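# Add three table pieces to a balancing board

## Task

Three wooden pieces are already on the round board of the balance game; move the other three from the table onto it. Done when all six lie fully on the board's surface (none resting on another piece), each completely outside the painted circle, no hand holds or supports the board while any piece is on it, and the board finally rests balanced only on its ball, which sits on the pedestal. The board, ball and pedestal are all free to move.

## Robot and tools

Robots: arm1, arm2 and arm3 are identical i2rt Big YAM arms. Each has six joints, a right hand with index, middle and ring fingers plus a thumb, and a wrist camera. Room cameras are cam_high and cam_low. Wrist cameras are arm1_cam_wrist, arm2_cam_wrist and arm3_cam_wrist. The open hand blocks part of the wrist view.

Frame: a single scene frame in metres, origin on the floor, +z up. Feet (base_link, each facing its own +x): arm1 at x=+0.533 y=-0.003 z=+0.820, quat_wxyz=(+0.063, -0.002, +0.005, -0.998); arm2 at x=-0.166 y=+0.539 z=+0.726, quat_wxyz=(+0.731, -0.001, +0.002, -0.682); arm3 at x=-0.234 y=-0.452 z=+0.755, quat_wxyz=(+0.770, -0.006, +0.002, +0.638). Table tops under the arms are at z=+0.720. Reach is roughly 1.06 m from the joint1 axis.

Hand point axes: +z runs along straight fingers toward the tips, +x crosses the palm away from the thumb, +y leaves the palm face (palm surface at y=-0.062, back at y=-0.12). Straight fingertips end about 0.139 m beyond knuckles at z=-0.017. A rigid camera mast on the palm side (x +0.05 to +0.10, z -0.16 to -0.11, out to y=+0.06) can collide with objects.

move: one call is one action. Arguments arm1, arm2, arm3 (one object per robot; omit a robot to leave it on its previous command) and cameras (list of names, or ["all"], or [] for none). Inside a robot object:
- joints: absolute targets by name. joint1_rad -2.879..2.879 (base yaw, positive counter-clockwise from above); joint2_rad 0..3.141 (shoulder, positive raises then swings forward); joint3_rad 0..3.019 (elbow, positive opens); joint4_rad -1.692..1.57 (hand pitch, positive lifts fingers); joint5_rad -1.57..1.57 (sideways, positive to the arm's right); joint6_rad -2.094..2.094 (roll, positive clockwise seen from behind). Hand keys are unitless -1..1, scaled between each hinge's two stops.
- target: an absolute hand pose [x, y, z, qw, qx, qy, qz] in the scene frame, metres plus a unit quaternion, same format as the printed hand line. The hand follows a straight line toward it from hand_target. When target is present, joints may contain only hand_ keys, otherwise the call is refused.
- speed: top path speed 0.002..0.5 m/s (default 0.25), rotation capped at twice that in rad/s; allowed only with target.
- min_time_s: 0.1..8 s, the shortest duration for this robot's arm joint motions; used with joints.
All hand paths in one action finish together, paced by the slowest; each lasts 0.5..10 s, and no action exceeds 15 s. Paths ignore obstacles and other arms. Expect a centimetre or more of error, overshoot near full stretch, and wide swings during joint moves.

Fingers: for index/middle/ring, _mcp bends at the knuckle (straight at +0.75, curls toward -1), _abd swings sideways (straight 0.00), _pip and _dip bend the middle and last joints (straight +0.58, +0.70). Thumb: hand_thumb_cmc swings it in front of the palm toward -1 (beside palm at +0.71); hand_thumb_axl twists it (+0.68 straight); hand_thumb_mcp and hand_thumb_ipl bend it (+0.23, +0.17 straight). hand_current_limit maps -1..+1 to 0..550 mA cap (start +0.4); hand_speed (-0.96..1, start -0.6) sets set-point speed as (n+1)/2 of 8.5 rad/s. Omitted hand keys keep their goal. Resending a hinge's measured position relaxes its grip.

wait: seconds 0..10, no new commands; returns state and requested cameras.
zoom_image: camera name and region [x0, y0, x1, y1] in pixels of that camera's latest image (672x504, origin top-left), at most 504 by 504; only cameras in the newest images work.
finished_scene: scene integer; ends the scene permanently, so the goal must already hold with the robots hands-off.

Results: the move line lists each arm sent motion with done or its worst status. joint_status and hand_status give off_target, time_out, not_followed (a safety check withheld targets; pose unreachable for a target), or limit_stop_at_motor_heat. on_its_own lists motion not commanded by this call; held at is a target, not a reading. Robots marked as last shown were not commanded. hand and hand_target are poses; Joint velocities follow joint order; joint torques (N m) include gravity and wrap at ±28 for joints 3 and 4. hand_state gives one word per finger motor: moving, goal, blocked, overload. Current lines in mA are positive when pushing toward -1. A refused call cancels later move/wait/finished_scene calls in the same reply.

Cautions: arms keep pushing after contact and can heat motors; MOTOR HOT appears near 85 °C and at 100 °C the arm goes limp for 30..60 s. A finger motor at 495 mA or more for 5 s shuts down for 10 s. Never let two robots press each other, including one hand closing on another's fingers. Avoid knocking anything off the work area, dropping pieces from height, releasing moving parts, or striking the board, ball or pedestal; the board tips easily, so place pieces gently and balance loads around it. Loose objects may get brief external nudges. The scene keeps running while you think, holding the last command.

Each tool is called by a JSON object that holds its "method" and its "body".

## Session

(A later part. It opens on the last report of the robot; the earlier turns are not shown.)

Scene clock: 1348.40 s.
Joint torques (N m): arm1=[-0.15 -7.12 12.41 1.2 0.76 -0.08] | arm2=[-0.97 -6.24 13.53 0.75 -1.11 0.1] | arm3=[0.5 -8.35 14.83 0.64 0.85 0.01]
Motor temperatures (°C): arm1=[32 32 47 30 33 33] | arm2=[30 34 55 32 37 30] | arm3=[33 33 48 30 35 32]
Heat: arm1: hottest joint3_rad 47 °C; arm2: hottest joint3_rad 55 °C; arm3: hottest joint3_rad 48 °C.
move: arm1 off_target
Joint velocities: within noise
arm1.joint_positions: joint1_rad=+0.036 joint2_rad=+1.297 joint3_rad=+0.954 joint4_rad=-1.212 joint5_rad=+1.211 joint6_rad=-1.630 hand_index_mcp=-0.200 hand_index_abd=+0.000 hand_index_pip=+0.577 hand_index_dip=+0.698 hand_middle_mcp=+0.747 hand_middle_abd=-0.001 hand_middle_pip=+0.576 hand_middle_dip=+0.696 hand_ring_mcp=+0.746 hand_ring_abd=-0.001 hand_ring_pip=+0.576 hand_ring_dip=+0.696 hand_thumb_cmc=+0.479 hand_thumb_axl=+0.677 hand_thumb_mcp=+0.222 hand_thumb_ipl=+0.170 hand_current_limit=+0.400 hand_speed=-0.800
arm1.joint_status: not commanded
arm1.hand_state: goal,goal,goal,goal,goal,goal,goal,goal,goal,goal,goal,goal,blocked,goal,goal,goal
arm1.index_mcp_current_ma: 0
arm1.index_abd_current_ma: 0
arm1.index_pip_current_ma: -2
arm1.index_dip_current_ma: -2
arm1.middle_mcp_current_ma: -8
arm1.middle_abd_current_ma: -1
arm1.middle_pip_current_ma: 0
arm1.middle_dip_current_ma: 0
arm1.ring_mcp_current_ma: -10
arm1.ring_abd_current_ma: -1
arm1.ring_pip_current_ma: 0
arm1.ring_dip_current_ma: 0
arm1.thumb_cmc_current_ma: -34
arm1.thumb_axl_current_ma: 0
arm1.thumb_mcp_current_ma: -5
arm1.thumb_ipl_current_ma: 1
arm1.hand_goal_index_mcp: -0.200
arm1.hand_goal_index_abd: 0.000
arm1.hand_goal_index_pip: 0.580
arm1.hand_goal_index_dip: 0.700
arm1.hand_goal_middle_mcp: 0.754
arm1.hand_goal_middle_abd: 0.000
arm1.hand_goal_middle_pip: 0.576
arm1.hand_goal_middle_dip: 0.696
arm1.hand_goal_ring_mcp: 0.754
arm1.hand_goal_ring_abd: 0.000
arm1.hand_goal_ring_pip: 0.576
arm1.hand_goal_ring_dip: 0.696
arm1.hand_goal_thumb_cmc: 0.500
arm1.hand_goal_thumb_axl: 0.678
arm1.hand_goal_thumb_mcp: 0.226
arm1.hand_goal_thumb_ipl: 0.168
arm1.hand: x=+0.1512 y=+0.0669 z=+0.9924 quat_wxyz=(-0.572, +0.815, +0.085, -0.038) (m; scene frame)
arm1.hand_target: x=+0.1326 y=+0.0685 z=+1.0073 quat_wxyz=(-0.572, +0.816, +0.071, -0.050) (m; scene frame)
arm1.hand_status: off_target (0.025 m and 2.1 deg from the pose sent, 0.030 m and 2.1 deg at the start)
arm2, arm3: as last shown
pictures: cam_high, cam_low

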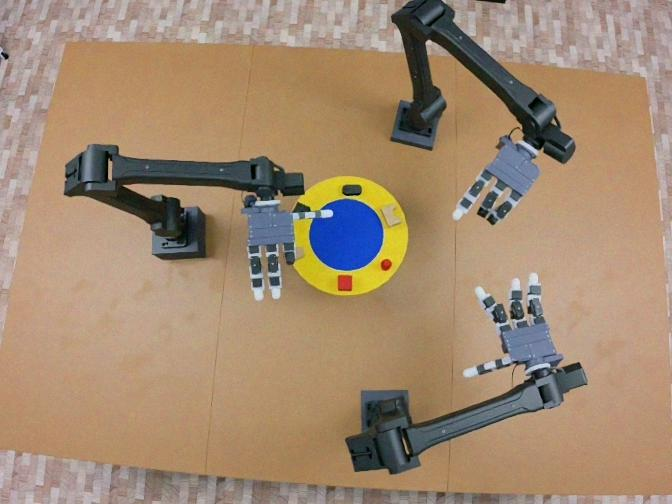

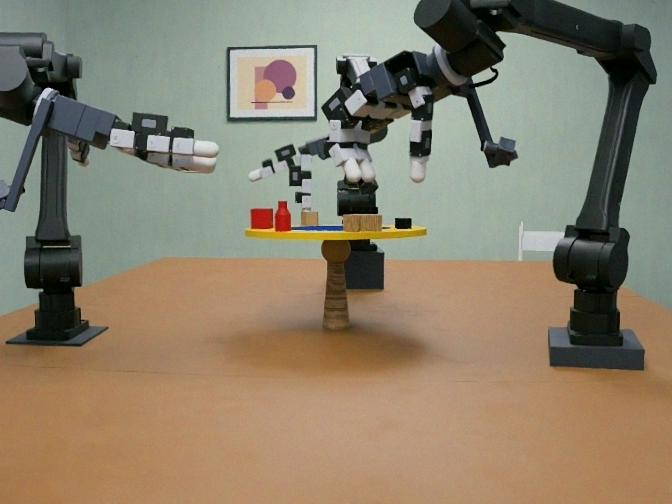

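{"method": "move", "body": {"arm1": {"joints":{"hand_index_abd":-0.35}}, "cameras": []}}

{"method": "move", "body": {"arm1": {"joints":{"joint2_rad":1.22,"joint3_rad":1.05,"joint4_rad":-1.25},"min_time_s":1.2}, "cameras": []}}

{"method": "move", "body": {"arm1": {"joints":{"joint1_rad":-0.9},"min_time_s":2.5}, "cameras": ["cam_high","cam_low"]}}

{"method": "zoom_image", "body": {"camera": "cam_high", "region": [280, 235, 320, 275]}}

{"method": "zoom_image", "body": {"camera": "cam_high", "region": [270, 160, 430, 310]}}

{"method": "zoom_image", "body": {"camera": "cam_low", "region": [230, 180, 440, 260]}}

Scene clock: 1358.03 s.
Joint torques (N m): arm1=[-0.32 -6.77 12.26 1.14 0.78 -0.05] | arm2=[-1.32 -6.95 13.49 0.58 -1.12 0.09] | arm3=[0.5 -8.29 14.84 0.65 0.85 0.01]
Motor temperatures (°C): arm1=[32 32 47 30 33 33] | arm2=[30 34 55 32 37 30] | arm3=[33 33 48 30 35 32]
Heat: arm1: hottest joint3_rad 47 °C; arm2: hottest joint3_rad 55 °C; arm3: hottest joint3_rad 48 °C.
move: arm1 done
Joint velocities: within noise
arm1.joint_positions: joint1_rad=+0.036 joint2_rad=+1.297 joint3_rad=+0.954 joint4_rad=-1.212 joint5_rad=+1.211 joint6_rad=-1.630 hand_index_mcp=-0.200 hand_index_abd=-0.344 hand_index_pip=+0.577 hand_index_dip=+0.698 hand_middle_mcp=+0.747 hand_middle_abd=-0.001 hand_middle_pip=+0.576 hand_middle_dip=+0.696 hand_ring_mcp=+0.746 hand_ring_abd=-0.001 hand_ring_pip=+0.576 hand_ring_dip=+0.696 hand_thumb_cmc=+0.479 hand_thumb_axl=+0.677 hand_thumb_mcp=+0.222 hand_thumb_ipl=+0.170 hand_current_limit=+0.400 hand_speed=-0.800
arm1.joint_status: all done
arm1.hand_state: goal,goal,goal,goal,goal,goal,goal,goal,goal,goal,goal,goal,blocked,goal,goal,goal
arm1.index_mcp_current_ma: 0
arm1.index_abd_current_ma: 5
arm1.index_pip_current_ma: -2
arm1.index_dip_current_ma: -2
arm1.middle_mcp_current_ma: -8
arm1.middle_abd_current_ma: -1
arm1.middle_pip_current_ma: 0
arm1.middle_dip_current_ma: 0
arm1.ring_mcp_current_ma: -10
arm1.ring_abd_current_ma: -1
arm1.ring_pip_current_ma: 0
arm1.ring_dip_current_ma: 0
arm1.thumb_cmc_current_ma: -34
arm1.thumb_axl_current_ma: 0
arm1.thumb_mcp_current_ma: -5
arm1.thumb_ipl_current_ma: 1
arm1.hand_goal_index_mcp: -0.200
arm1.hand_goal_index_abd: -0.350
arm1.hand_goal_index_pip: 0.580
arm1.hand_goal_index_dip: 0.700
arm1.hand_goal_middle_mcp: 0.754
arm1.hand_goal_middle_abd: 0.000
arm1.hand_goal_middle_pip: 0.576
arm1.hand_goal_middle_dip: 0.696
arm1.hand_goal_ring_mcp: 0.754
arm1.hand_goal_ring_abd: 0.000
arm1.hand_goal_ring_pip: 0.576
arm1.hand_goal_ring_dip: 0.696
arm1.hand_goal_thumb_cmc: 0.500
arm1.hand_goal_thumb_axl: 0.678
arm1.hand_goal_thumb_mcp: 0.226
arm1.hand_goal_thumb_ipl: 0.168
arm1.hand: x=+0.1513 y=+0.0669 z=+0.9924 quat_wxyz=(-0.572, +0.815, +0.085, -0.038) (m; scene frame)
arm1.hand_target: x=+0.1326 y=+0.0685 z=+1.0072 quat_wxyz=(-0.572, +0.816, +0.071, -0.050) (m; scene frame)
arm1.hand_status: not commanded
arm2, arm3: as last shown
pictures: none
No camera images: "cameras" was empty.

Scene clock: 1359.63 s.
Joint torques (N m): arm1=[0.03 -8.64 12.79 0.55 0.77 0] | arm2=[-0.85 -6.24 13.63 0.8 -1.12 0.12] | arm3=[0.5 -8.35 14.83 0.62 0.86 0.01]
Motor temperatures (°C): arm1=[32 32 47 30 33 33] | arm2=[30 34 55 32 37 30] | arm3=[33 33 48 30 35 32]
Heat: arm1: hottest joint3_rad 47 °C; arm2: hottest joint3_rad 55 °C; arm3: hottest joint3_rad 48 °C.
move: arm1 done
Joint velocities: within noise
arm1.joint_positions: joint1_rad=+0.036 joint2_rad=+1.237 joint3_rad=+0.997 joint4_rad=-1.243 joint5_rad=+1.211 joint6_rad=-1.630 hand_index_mcp=-0.200 hand_index_abd=-0.344 hand_index_pip=+0.577 hand_index_dip=+0.698 hand_middle_mcp=+0.747 hand_middle_abd=-0.001 hand_middle_pip=+0.576 hand_middle_dip=+0.696 hand_ring_mcp=+0.746 hand_ring_abd=-0.001 hand_ring_pip=+0.576 hand_ring_dip=+0.696 hand_thumb_cmc=+0.479 hand_thumb_axl=+0.677 hand_thumb_mcp=+0.222 hand_thumb_ipl=+0.170 hand_current_limit=+0.400 hand_speed=-0.800
arm1.joint_status: all done
arm1.hand_state: goal,goal,goal,goal,goal,goal,goal,goal,goal,goal,goal,goal,blocked,goal,goal,goal
arm1.index_mcp_current_ma: 0
arm1.index_abd_current_ma: 5
arm1.index_pip_current_ma: -2
arm1.index_dip_current_ma: -2
arm1.middle_mcp_current_ma: -8
arm1.middle_abd_current_ma: -1
arm1.middle_pip_current_ma: 0
arm1.middle_dip_current_ma: 0
arm1.ring_mcp_current_ma: -10
arm1.ring_abd_current_ma: -1
arm1.ring_pip_current_ma: 0
arm1.ring_dip_current_ma: 0
arm1.thumb_cmc_current_ma: -34
arm1.thumb_axl_current_ma: 0
arm1.thumb_mcp_current_ma: -5
arm1.thumb_ipl_current_ma: 1
arm1.hand_goal_index_mcp: -0.200
arm1.hand_goal_index_abd: -0.350
arm1.hand_goal_index_pip: 0.580
arm1.hand_goal_index_dip: 0.700
arm1.hand_goal_middle_mcp: 0.754
arm1.hand_goal_middle_abd: 0.000
arm1.hand_goal_middle_pip: 0.576
arm1.hand_goal_middle_dip: 0.696
arm1.hand_goal_ring_mcp: 0.754
arm1.hand_goal_ring_abd: 0.000
arm1.hand_goal_ring_pip: 0.576
arm1.hand_goal_ring_dip: 0.696
arm1.hand_goal_thumb_cmc: 0.500
arm1.hand_goal_thumb_axl: 0.678
arm1.hand_goal_thumb_mcp: 0.226
arm1.hand_goal_thumb_ipl: 0.168
arm1.hand: x=+0.1479 y=+0.0660 z=+1.0290 quat_wxyz=(-0.570, +0.816, +0.065, -0.067) (m; scene frame)
arm1.hand_target: x=+0.1374 y=+0.0688 z=+1.0569 quat_wxyz=(-0.569, +0.817, +0.046, -0.087) (m; scene frame)
arm1.hand_status: not commanded
arm2, arm3: as last shown
pictures: none
No camera images: "cameras" was empty.

Scene clock: 1362.57 s.
Joint torques (N m): arm1=[0.15 -9.11 12.72 0.61 0.75 0.01] | arm2=[-0.73 -6.18 13.48 0.69 -1.14 0.11] | arm3=[0.5 -8.29 14.84 0.64 0.85 0.01]
Motor temperatures (°C): arm1=[32 32 47 30 33 33] | arm2=[30 34 55 32 37 30] | arm3=[33 33 48 30 35 32]
Heat: arm1: hottest joint3_rad 47 °C; arm2: hottest joint3_rad 55 °C; arm3: hottest joint3_rad 48 °C.
move: arm1 done
Joint velocities: within noise
arm1.joint_positions: joint1_rad=-0.891 joint2_rad=+1.237 joint3_rad=+0.997 joint4_rad=-1.243 joint5_rad=+1.211 joint6_rad=-1.630 hand_index_mcp=-0.200 hand_index_abd=-0.344 hand_index_pip=+0.577 hand_index_dip=+0.698 hand_middle_mcp=+0.747 hand_middle_abd=-0.001 hand_middle_pip=+0.576 hand_middle_dip=+0.696 hand_ring_mcp=+0.746 hand_ring_abd=-0.001 hand_ring_pip=+0.576 hand_ring_dip=+0.696 hand_thumb_cmc=+0.479 hand_thumb_axl=+0.677 hand_thumb_mcp=+0.222 hand_thumb_ipl=+0.170 hand_current_limit=+0.400 hand_speed=-0.800
arm1.joint_status: all done
arm1.hand_state: goal,goal,goal,goal,goal,goal,goal,goal,goal,goal,goal,goal,blocked,goal,goal,goal
arm1.index_mcp_current_ma: 0
arm1.index_abd_current_ma: 4
arm1.index_pip_current_ma: -2
arm1.index_dip_current_ma: -2
arm1.middle_mcp_current_ma: -8
arm1.middle_abd_current_ma: -1
arm1.middle_pip_current_ma: 0
arm1.middle_dip_current_ma: 0
arm1.ring_mcp_current_ma: -10
arm1.ring_abd_current_ma: -1
arm1.ring_pip_current_ma: 0
arm1.ring_dip_current_ma: 0
arm1.thumb_cmc_current_ma: -34
arm1.thumb_axl_current_ma: 0
arm1.thumb_mcp_current_ma: -5
arm1.thumb_ipl_current_ma: 1
arm1.hand_goal_index_mcp: -0.200
arm1.hand_goal_index_abd: -0.350
arm1.hand_goal_index_pip: 0.580
arm1.hand_goal_index_dip: 0.700
arm1.hand_goal_middle_mcp: 0.754
arm1.hand_goal_middle_abd: 0.000
arm1.hand_goal_middle_pip: 0.576
arm1.hand_goal_middle_dip: 0.696
arm1.hand_goal_ring_mcp: 0.754
arm1.hand_goal_ring_abd: 0.000
arm1.hand_goal_ring_pip: 0.576
arm1.hand_goal_ring_dip: 0.696
arm1.hand_goal_thumb_cmc: 0.500
arm1.hand_goal_thumb_axl: 0.678
arm1.hand_goal_thumb_mcp: 0.226
arm1.hand_goal_thumb_ipl: 0.168
arm1.hand: x=+0.3591 y=+0.3462 z=+1.0303 quat_wxyz=(-0.538, +0.760, -0.309, +0.192) (m; scene frame)
arm1.hand_target: x=+0.3538 y=+0.3556 z=+1.0583 quat_wxyz=(-0.546, +0.753, -0.325, +0.172) (m; scene frame)
arm1.hand_status: not commanded
arm2, arm3: as last shown
pictures: cam_high, cam_low

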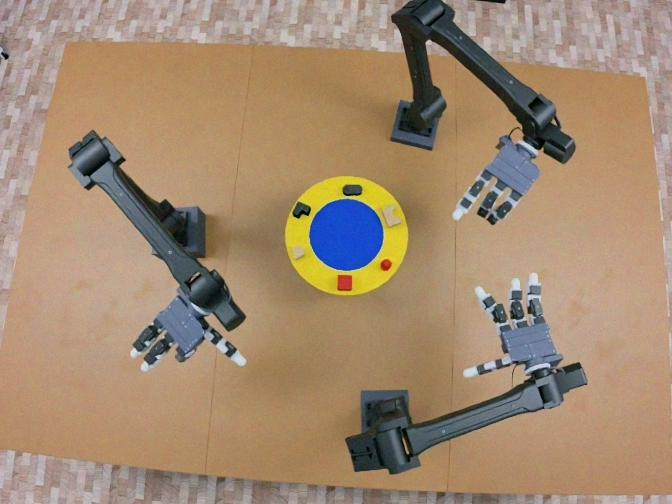

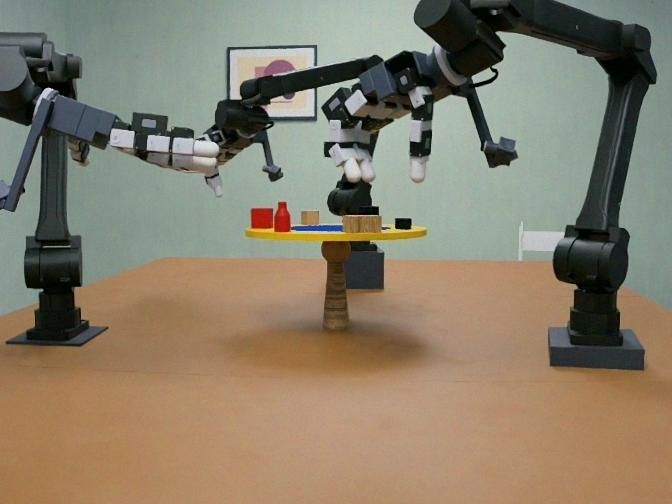

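Scaled by 12.600 from the camera's 672x504 image, which has a finer 960x720 frame.

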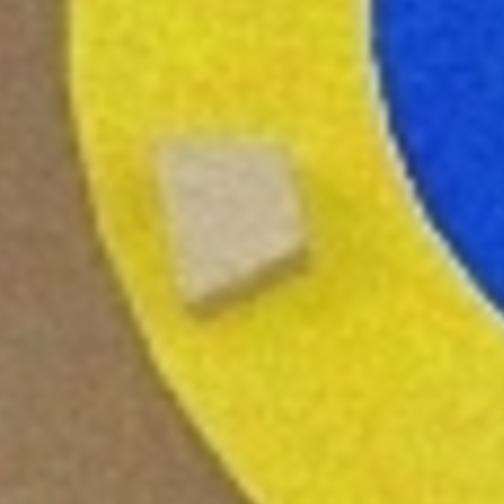

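Scaled by 3.150 from the camera's 672x504 image, which has a finer 960x720 frame.

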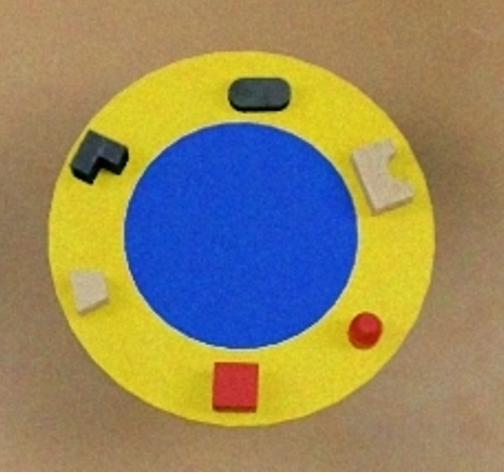

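Scaled by 2.400 from the camera's 672x504 image, which has a finer 960x720 frame.

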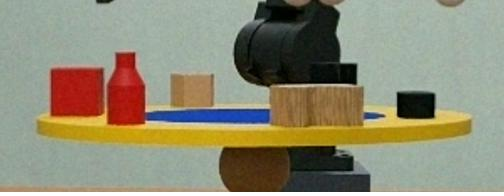

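{"method": "zoom_image", "body": {"camera": "cam_high", "region": [283, 190, 323, 230]}}

{"method": "zoom_image", "body": {"camera": "cam_high", "region": [370, 190, 410, 230]}}

{"method": "wait", "body": {"seconds": 1, "cameras": ["cam_high","cam_low"]}}

Scaled by 12.600 from the camera's 672x504 image, which has a finer 960x720 frame.

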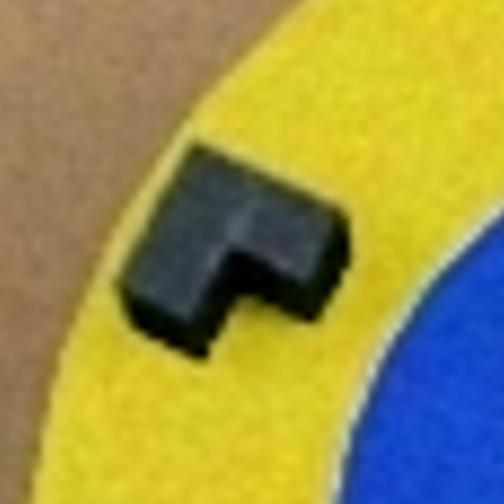

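Scaled by 12.600 from the camera's 672x504 image, which has a finer 960x720 frame.

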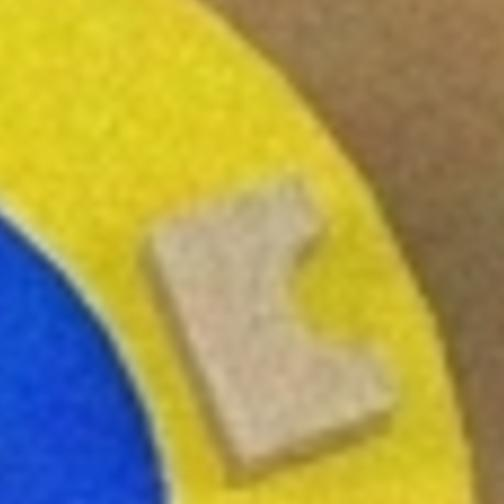

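Scene clock: 1370.37 s.
Joint torques (N m): arm1=[0.26 -8.29 12.68 0.64 0.74 -0.02] | arm2=[-0.85 -6.18 13.64 0.75 -1.14 0.09] | arm3=[0.5 -8.29 14.84 0.65 0.85 0.02]
Motor temperatures (°C): arm1=[32 32 48 30 33 33] | arm2=[30 34 55 32 37 30] | arm3=[33 33 48 30 35 32]
Heat: arm1: hottest joint3_rad 48 °C; arm2: hottest joint3_rad 55 °C; arm3: hottest joint3_rad 48 °C.
Joint velocities: within noise
arm1.joint_positions: joint1_rad=-0.891 joint2_rad=+1.237 joint3_rad=+0.997 joint4_rad=-1.243 joint5_rad=+1.211 joint6_rad=-1.630 hand_index_mcp=-0.200 hand_index_abd=-0.344 hand_index_pip=+0.577 hand_index_dip=+0.698 hand_middle_mcp=+0.747 hand_middle_abd=-0.001 hand_middle_pip=+0.576 hand_middle_dip=+0.696 hand_ring_mcp=+0.746 hand_ring_abd=-0.001 hand_ring_pip=+0.576 hand_ring_dip=+0.696 hand_thumb_cmc=+0.479 hand_thumb_axl=+0.677 hand_thumb_mcp=+0.222 hand_thumb_ipl=+0.170 hand_current_limit=+0.400 hand_speed=-0.800
arm1.joint_status: all done
arm1.hand_state: goal,goal,goal,goal,goal,goal,goal,goal,goal,goal,goal,goal,blocked,goal,goal,goal
arm1.index_mcp_current_ma: 0
arm1.index_abd_current_ma: 4
arm1.index_pip_current_ma: -2
arm1.index_dip_current_ma: -2
arm1.middle_mcp_current_ma: -8
arm1.middle_abd_current_ma: -1
arm1.middle_pip_current_ma: 0
arm1.middle_dip_current_ma: 0
arm1.ring_mcp_current_ma: -10
arm1.ring_abd_current_ma: -1
arm1.ring_pip_current_ma: 0
arm1.ring_dip_current_ma: 0
arm1.thumb_cmc_current_ma: -34
arm1.thumb_axl_current_ma: 0
arm1.thumb_mcp_current_ma: -5
arm1.thumb_ipl_current_ma: 1
arm1.hand_goal_index_mcp: -0.200
arm1.hand_goal_index_abd: -0.350
arm1.hand_goal_index_pip: 0.580
arm1.hand_goal_index_dip: 0.700
arm1.hand_goal_middle_mcp: 0.754
arm1.hand_goal_middle_abd: 0.000
arm1.hand_goal_middle_pip: 0.576
arm1.hand_goal_middle_dip: 0.696
arm1.hand_goal_ring_mcp: 0.754
arm1.hand_goal_ring_abd: 0.000
arm1.hand_goal_ring_pip: 0.576
arm1.hand_goal_ring_dip: 0.696
arm1.hand_goal_thumb_cmc: 0.500
arm1.hand_goal_thumb_axl: 0.678
arm1.hand_goal_thumb_mcp: 0.226
arm1.hand_goal_thumb_ipl: 0.168
arm1.hand: x=+0.3591 y=+0.3462 z=+1.0303 quat_wxyz=(-0.538, +0.760, -0.309, +0.192) (m; scene frame)
arm1.hand_target: x=+0.3538 y=+0.3556 z=+1.0583 quat_wxyz=(-0.546, +0.753, -0.325, +0.172) (m; scene frame)
arm1.hand_status: not commanded
arm2.joint_positions: joint1_rad=-1.292 joint2_rad=+1.241 joint3_rad=+1.142 joint4_rad=-1.180 joint5_rad=-1.215 joint6_rad=+1.839 hand_index_mcp=+0.737 hand_index_abd=+0.346 hand_index_pip=+0.684 hand_index_dip=+0.857 hand_middle_mcp=+0.737 hand_middle_abd=-0.296 hand_middle_pip=+0.685 hand_middle_dip=+0.857 hand_ring_mcp=+0.930 hand_ring_abd=-0.297 hand_ring_pip=+0.576 hand_ring_dip=+0.697 hand_thumb_cmc=+0.482 hand_thumb_axl=+0.676 hand_thumb_mcp=+0.222 hand_thumb_ipl=+0.170 hand_current_limit=+0.400 hand_speed=-0.900
arm2.joint_status: not commanded
arm2.hand_state: goal,goal,goal,goal,goal,goal,goal,goal,blocked,goal,goal,goal,goal,goal,goal,goal
arm2.index_mcp_current_ma: -6
arm2.index_abd_current_ma: 0
arm2.index_pip_current_ma: -1
arm2.index_dip_current_ma: 0
arm2.middle_mcp_current_ma: -6
arm2.middle_abd_current_ma: 0
arm2.middle_pip_current_ma: 0
arm2.middle_dip_current_ma: 0
arm2.ring_mcp_current_ma: -8
arm2.ring_abd_current_ma: 0
arm2.ring_pip_current_ma: 0
arm2.ring_dip_current_ma: 0
arm2.thumb_cmc_current_ma: -6
arm2.thumb_axl_current_ma: 0
arm2.thumb_mcp_current_ma: 0
arm2.thumb_ipl_current_ma: 0
arm2.hand_goal_index_mcp: 0.754
arm2.hand_goal_index_abd: 0.350
arm2.hand_goal_index_pip: 0.690
arm2.hand_goal_index_dip: 0.860
arm2.hand_goal_middle_mcp: 0.754
arm2.hand_goal_middle_abd: -0.300
arm2.hand_goal_middle_pip: 0.690
arm2.hand_goal_middle_dip: 0.860
arm2.hand_goal_ring_mcp: 0.950
arm2.hand_goal_ring_abd: -0.300
arm2.hand_goal_ring_pip: 0.576
arm2.hand_goal_ring_dip: 0.696
arm2.hand_goal_thumb_cmc: 0.500
arm2.hand_goal_thumb_axl: 0.678
arm2.hand_goal_thumb_mcp: 0.226
arm2.hand_goal_thumb_ipl: 0.168
arm2.hand: x=-0.4570 y=+0.2876 z=+0.9903 quat_wxyz=(-0.056, +0.117, -0.809, +0.573) (m; scene frame)
arm2.hand_target: x=-0.4712 y=+0.2855 z=+1.0086 quat_wxyz=(-0.043, +0.119, -0.808, +0.575) (m; scene frame)
arm2.hand_status: not commanded
arm3.joint_positions: joint1_rad=+0.995 joint2_rad=+1.149 joint3_rad=+1.163 joint4_rad=-1.144 joint5_rad=+1.177 joint6_rad=-2.027 hand_index_mcp=+0.545 hand_index_abd=-0.127 hand_index_pip=-0.150 hand_index_dip=+0.191 hand_middle_mcp=+0.547 hand_middle_abd=+0.126 hand_middle_pip=-0.150 hand_middle_dip=+0.191 hand_ring_mcp=+0.746 hand_ring_abd=-0.001 hand_ring_pip=+0.576 hand_ring_dip=+0.696 hand_thumb_cmc=-0.690 hand_thumb_axl=+0.680 hand_thumb_mcp=-0.101 hand_thumb_ipl=+0.170 hand_current_limit=+0.400 hand_speed=-0.850
arm3.joint_status: not commanded
arm3.hand_state: goal,goal,goal,goal,goal,goal,goal,goal,goal,goal,goal,goal,goal,goal,goal,goal
arm3.index_mcp_current_ma: -32
arm3.index_abd_current_ma: 3
arm3.index_pip_current_ma: 2
arm3.index_dip_current_ma: 4
arm3.middle_mcp_current_ma: -27
arm3.middle_abd_current_ma: -4
arm3.middle_pip_current_ma: 3
arm3.middle_dip_current_ma: 4
arm3.ring_mcp_current_ma: -14
arm3.ring_abd_current_ma: -1
arm3.ring_pip_current_ma: 0
arm3.ring_dip_current_ma: 0
arm3.thumb_cmc_current_ma: 5
arm3.thumb_axl_current_ma: 3
arm3.thumb_mcp_current_ma: -1
arm3.thumb_ipl_current_ma: 4
arm3.hand_goal_index_mcp: 0.560
arm3.hand_goal_index_abd: -0.130
arm3.hand_goal_index_pip: -0.152
arm3.hand_goal_index_dip: 0.188
arm3.hand_goal_middle_mcp: 0.560
arm3.hand_goal_middle_abd: 0.130
arm3.hand_goal_middle_pip: -0.152
arm3.hand_goal_middle_dip: 0.188
arm3.hand_goal_ring_mcp: 0.754
arm3.hand_goal_ring_abd: 0.000
arm3.hand_goal_ring_pip: 0.576
arm3.hand_goal_ring_dip: 0.696
arm3.hand_goal_thumb_cmc: -0.694
arm3.hand_goal_thumb_axl: 0.678
arm3.hand_goal_thumb_mcp: -0.100
arm3.hand_goal_thumb_ipl: 0.168
arm3.hand: x=-0.4283 y=-0.0872 z=+1.0523 quat_wxyz=(+0.544, -0.787, +0.242, -0.164) (m; scene frame)
arm3.hand_target: x=-0.4378 y=-0.0806 z=+1.0770 quat_wxyz=(+0.553, -0.780, +0.253, -0.145) (m; scene frame)
arm3.hand_status: not commanded
wait: 1.00 s; at rest from the start
pictures: cam_high, cam_low

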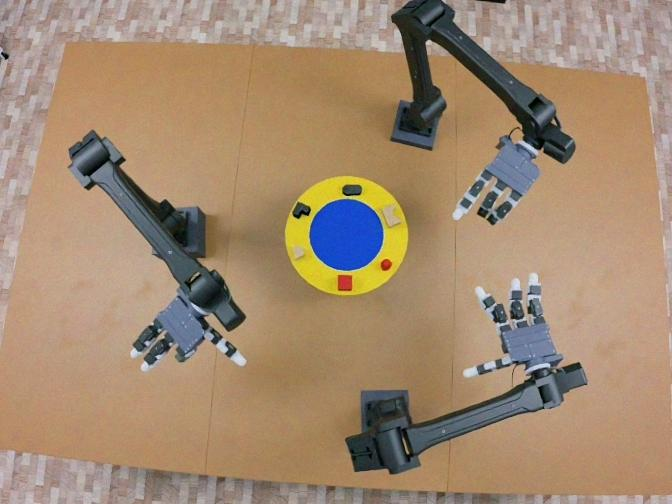

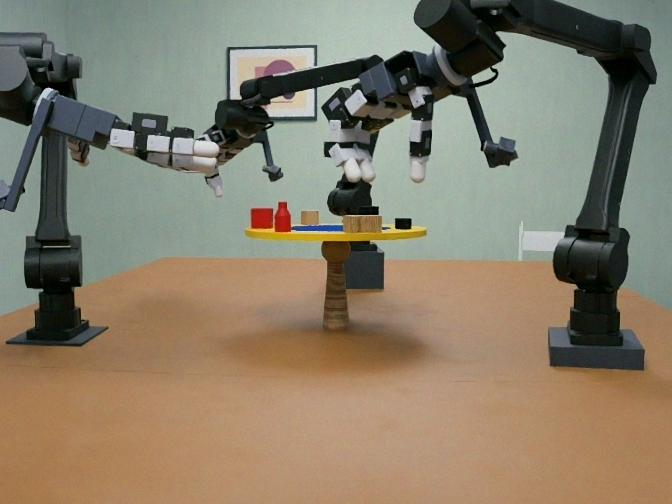

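{"method": "finished_scene", "body": {"scene": 2}}

The scene is finished: the task was done.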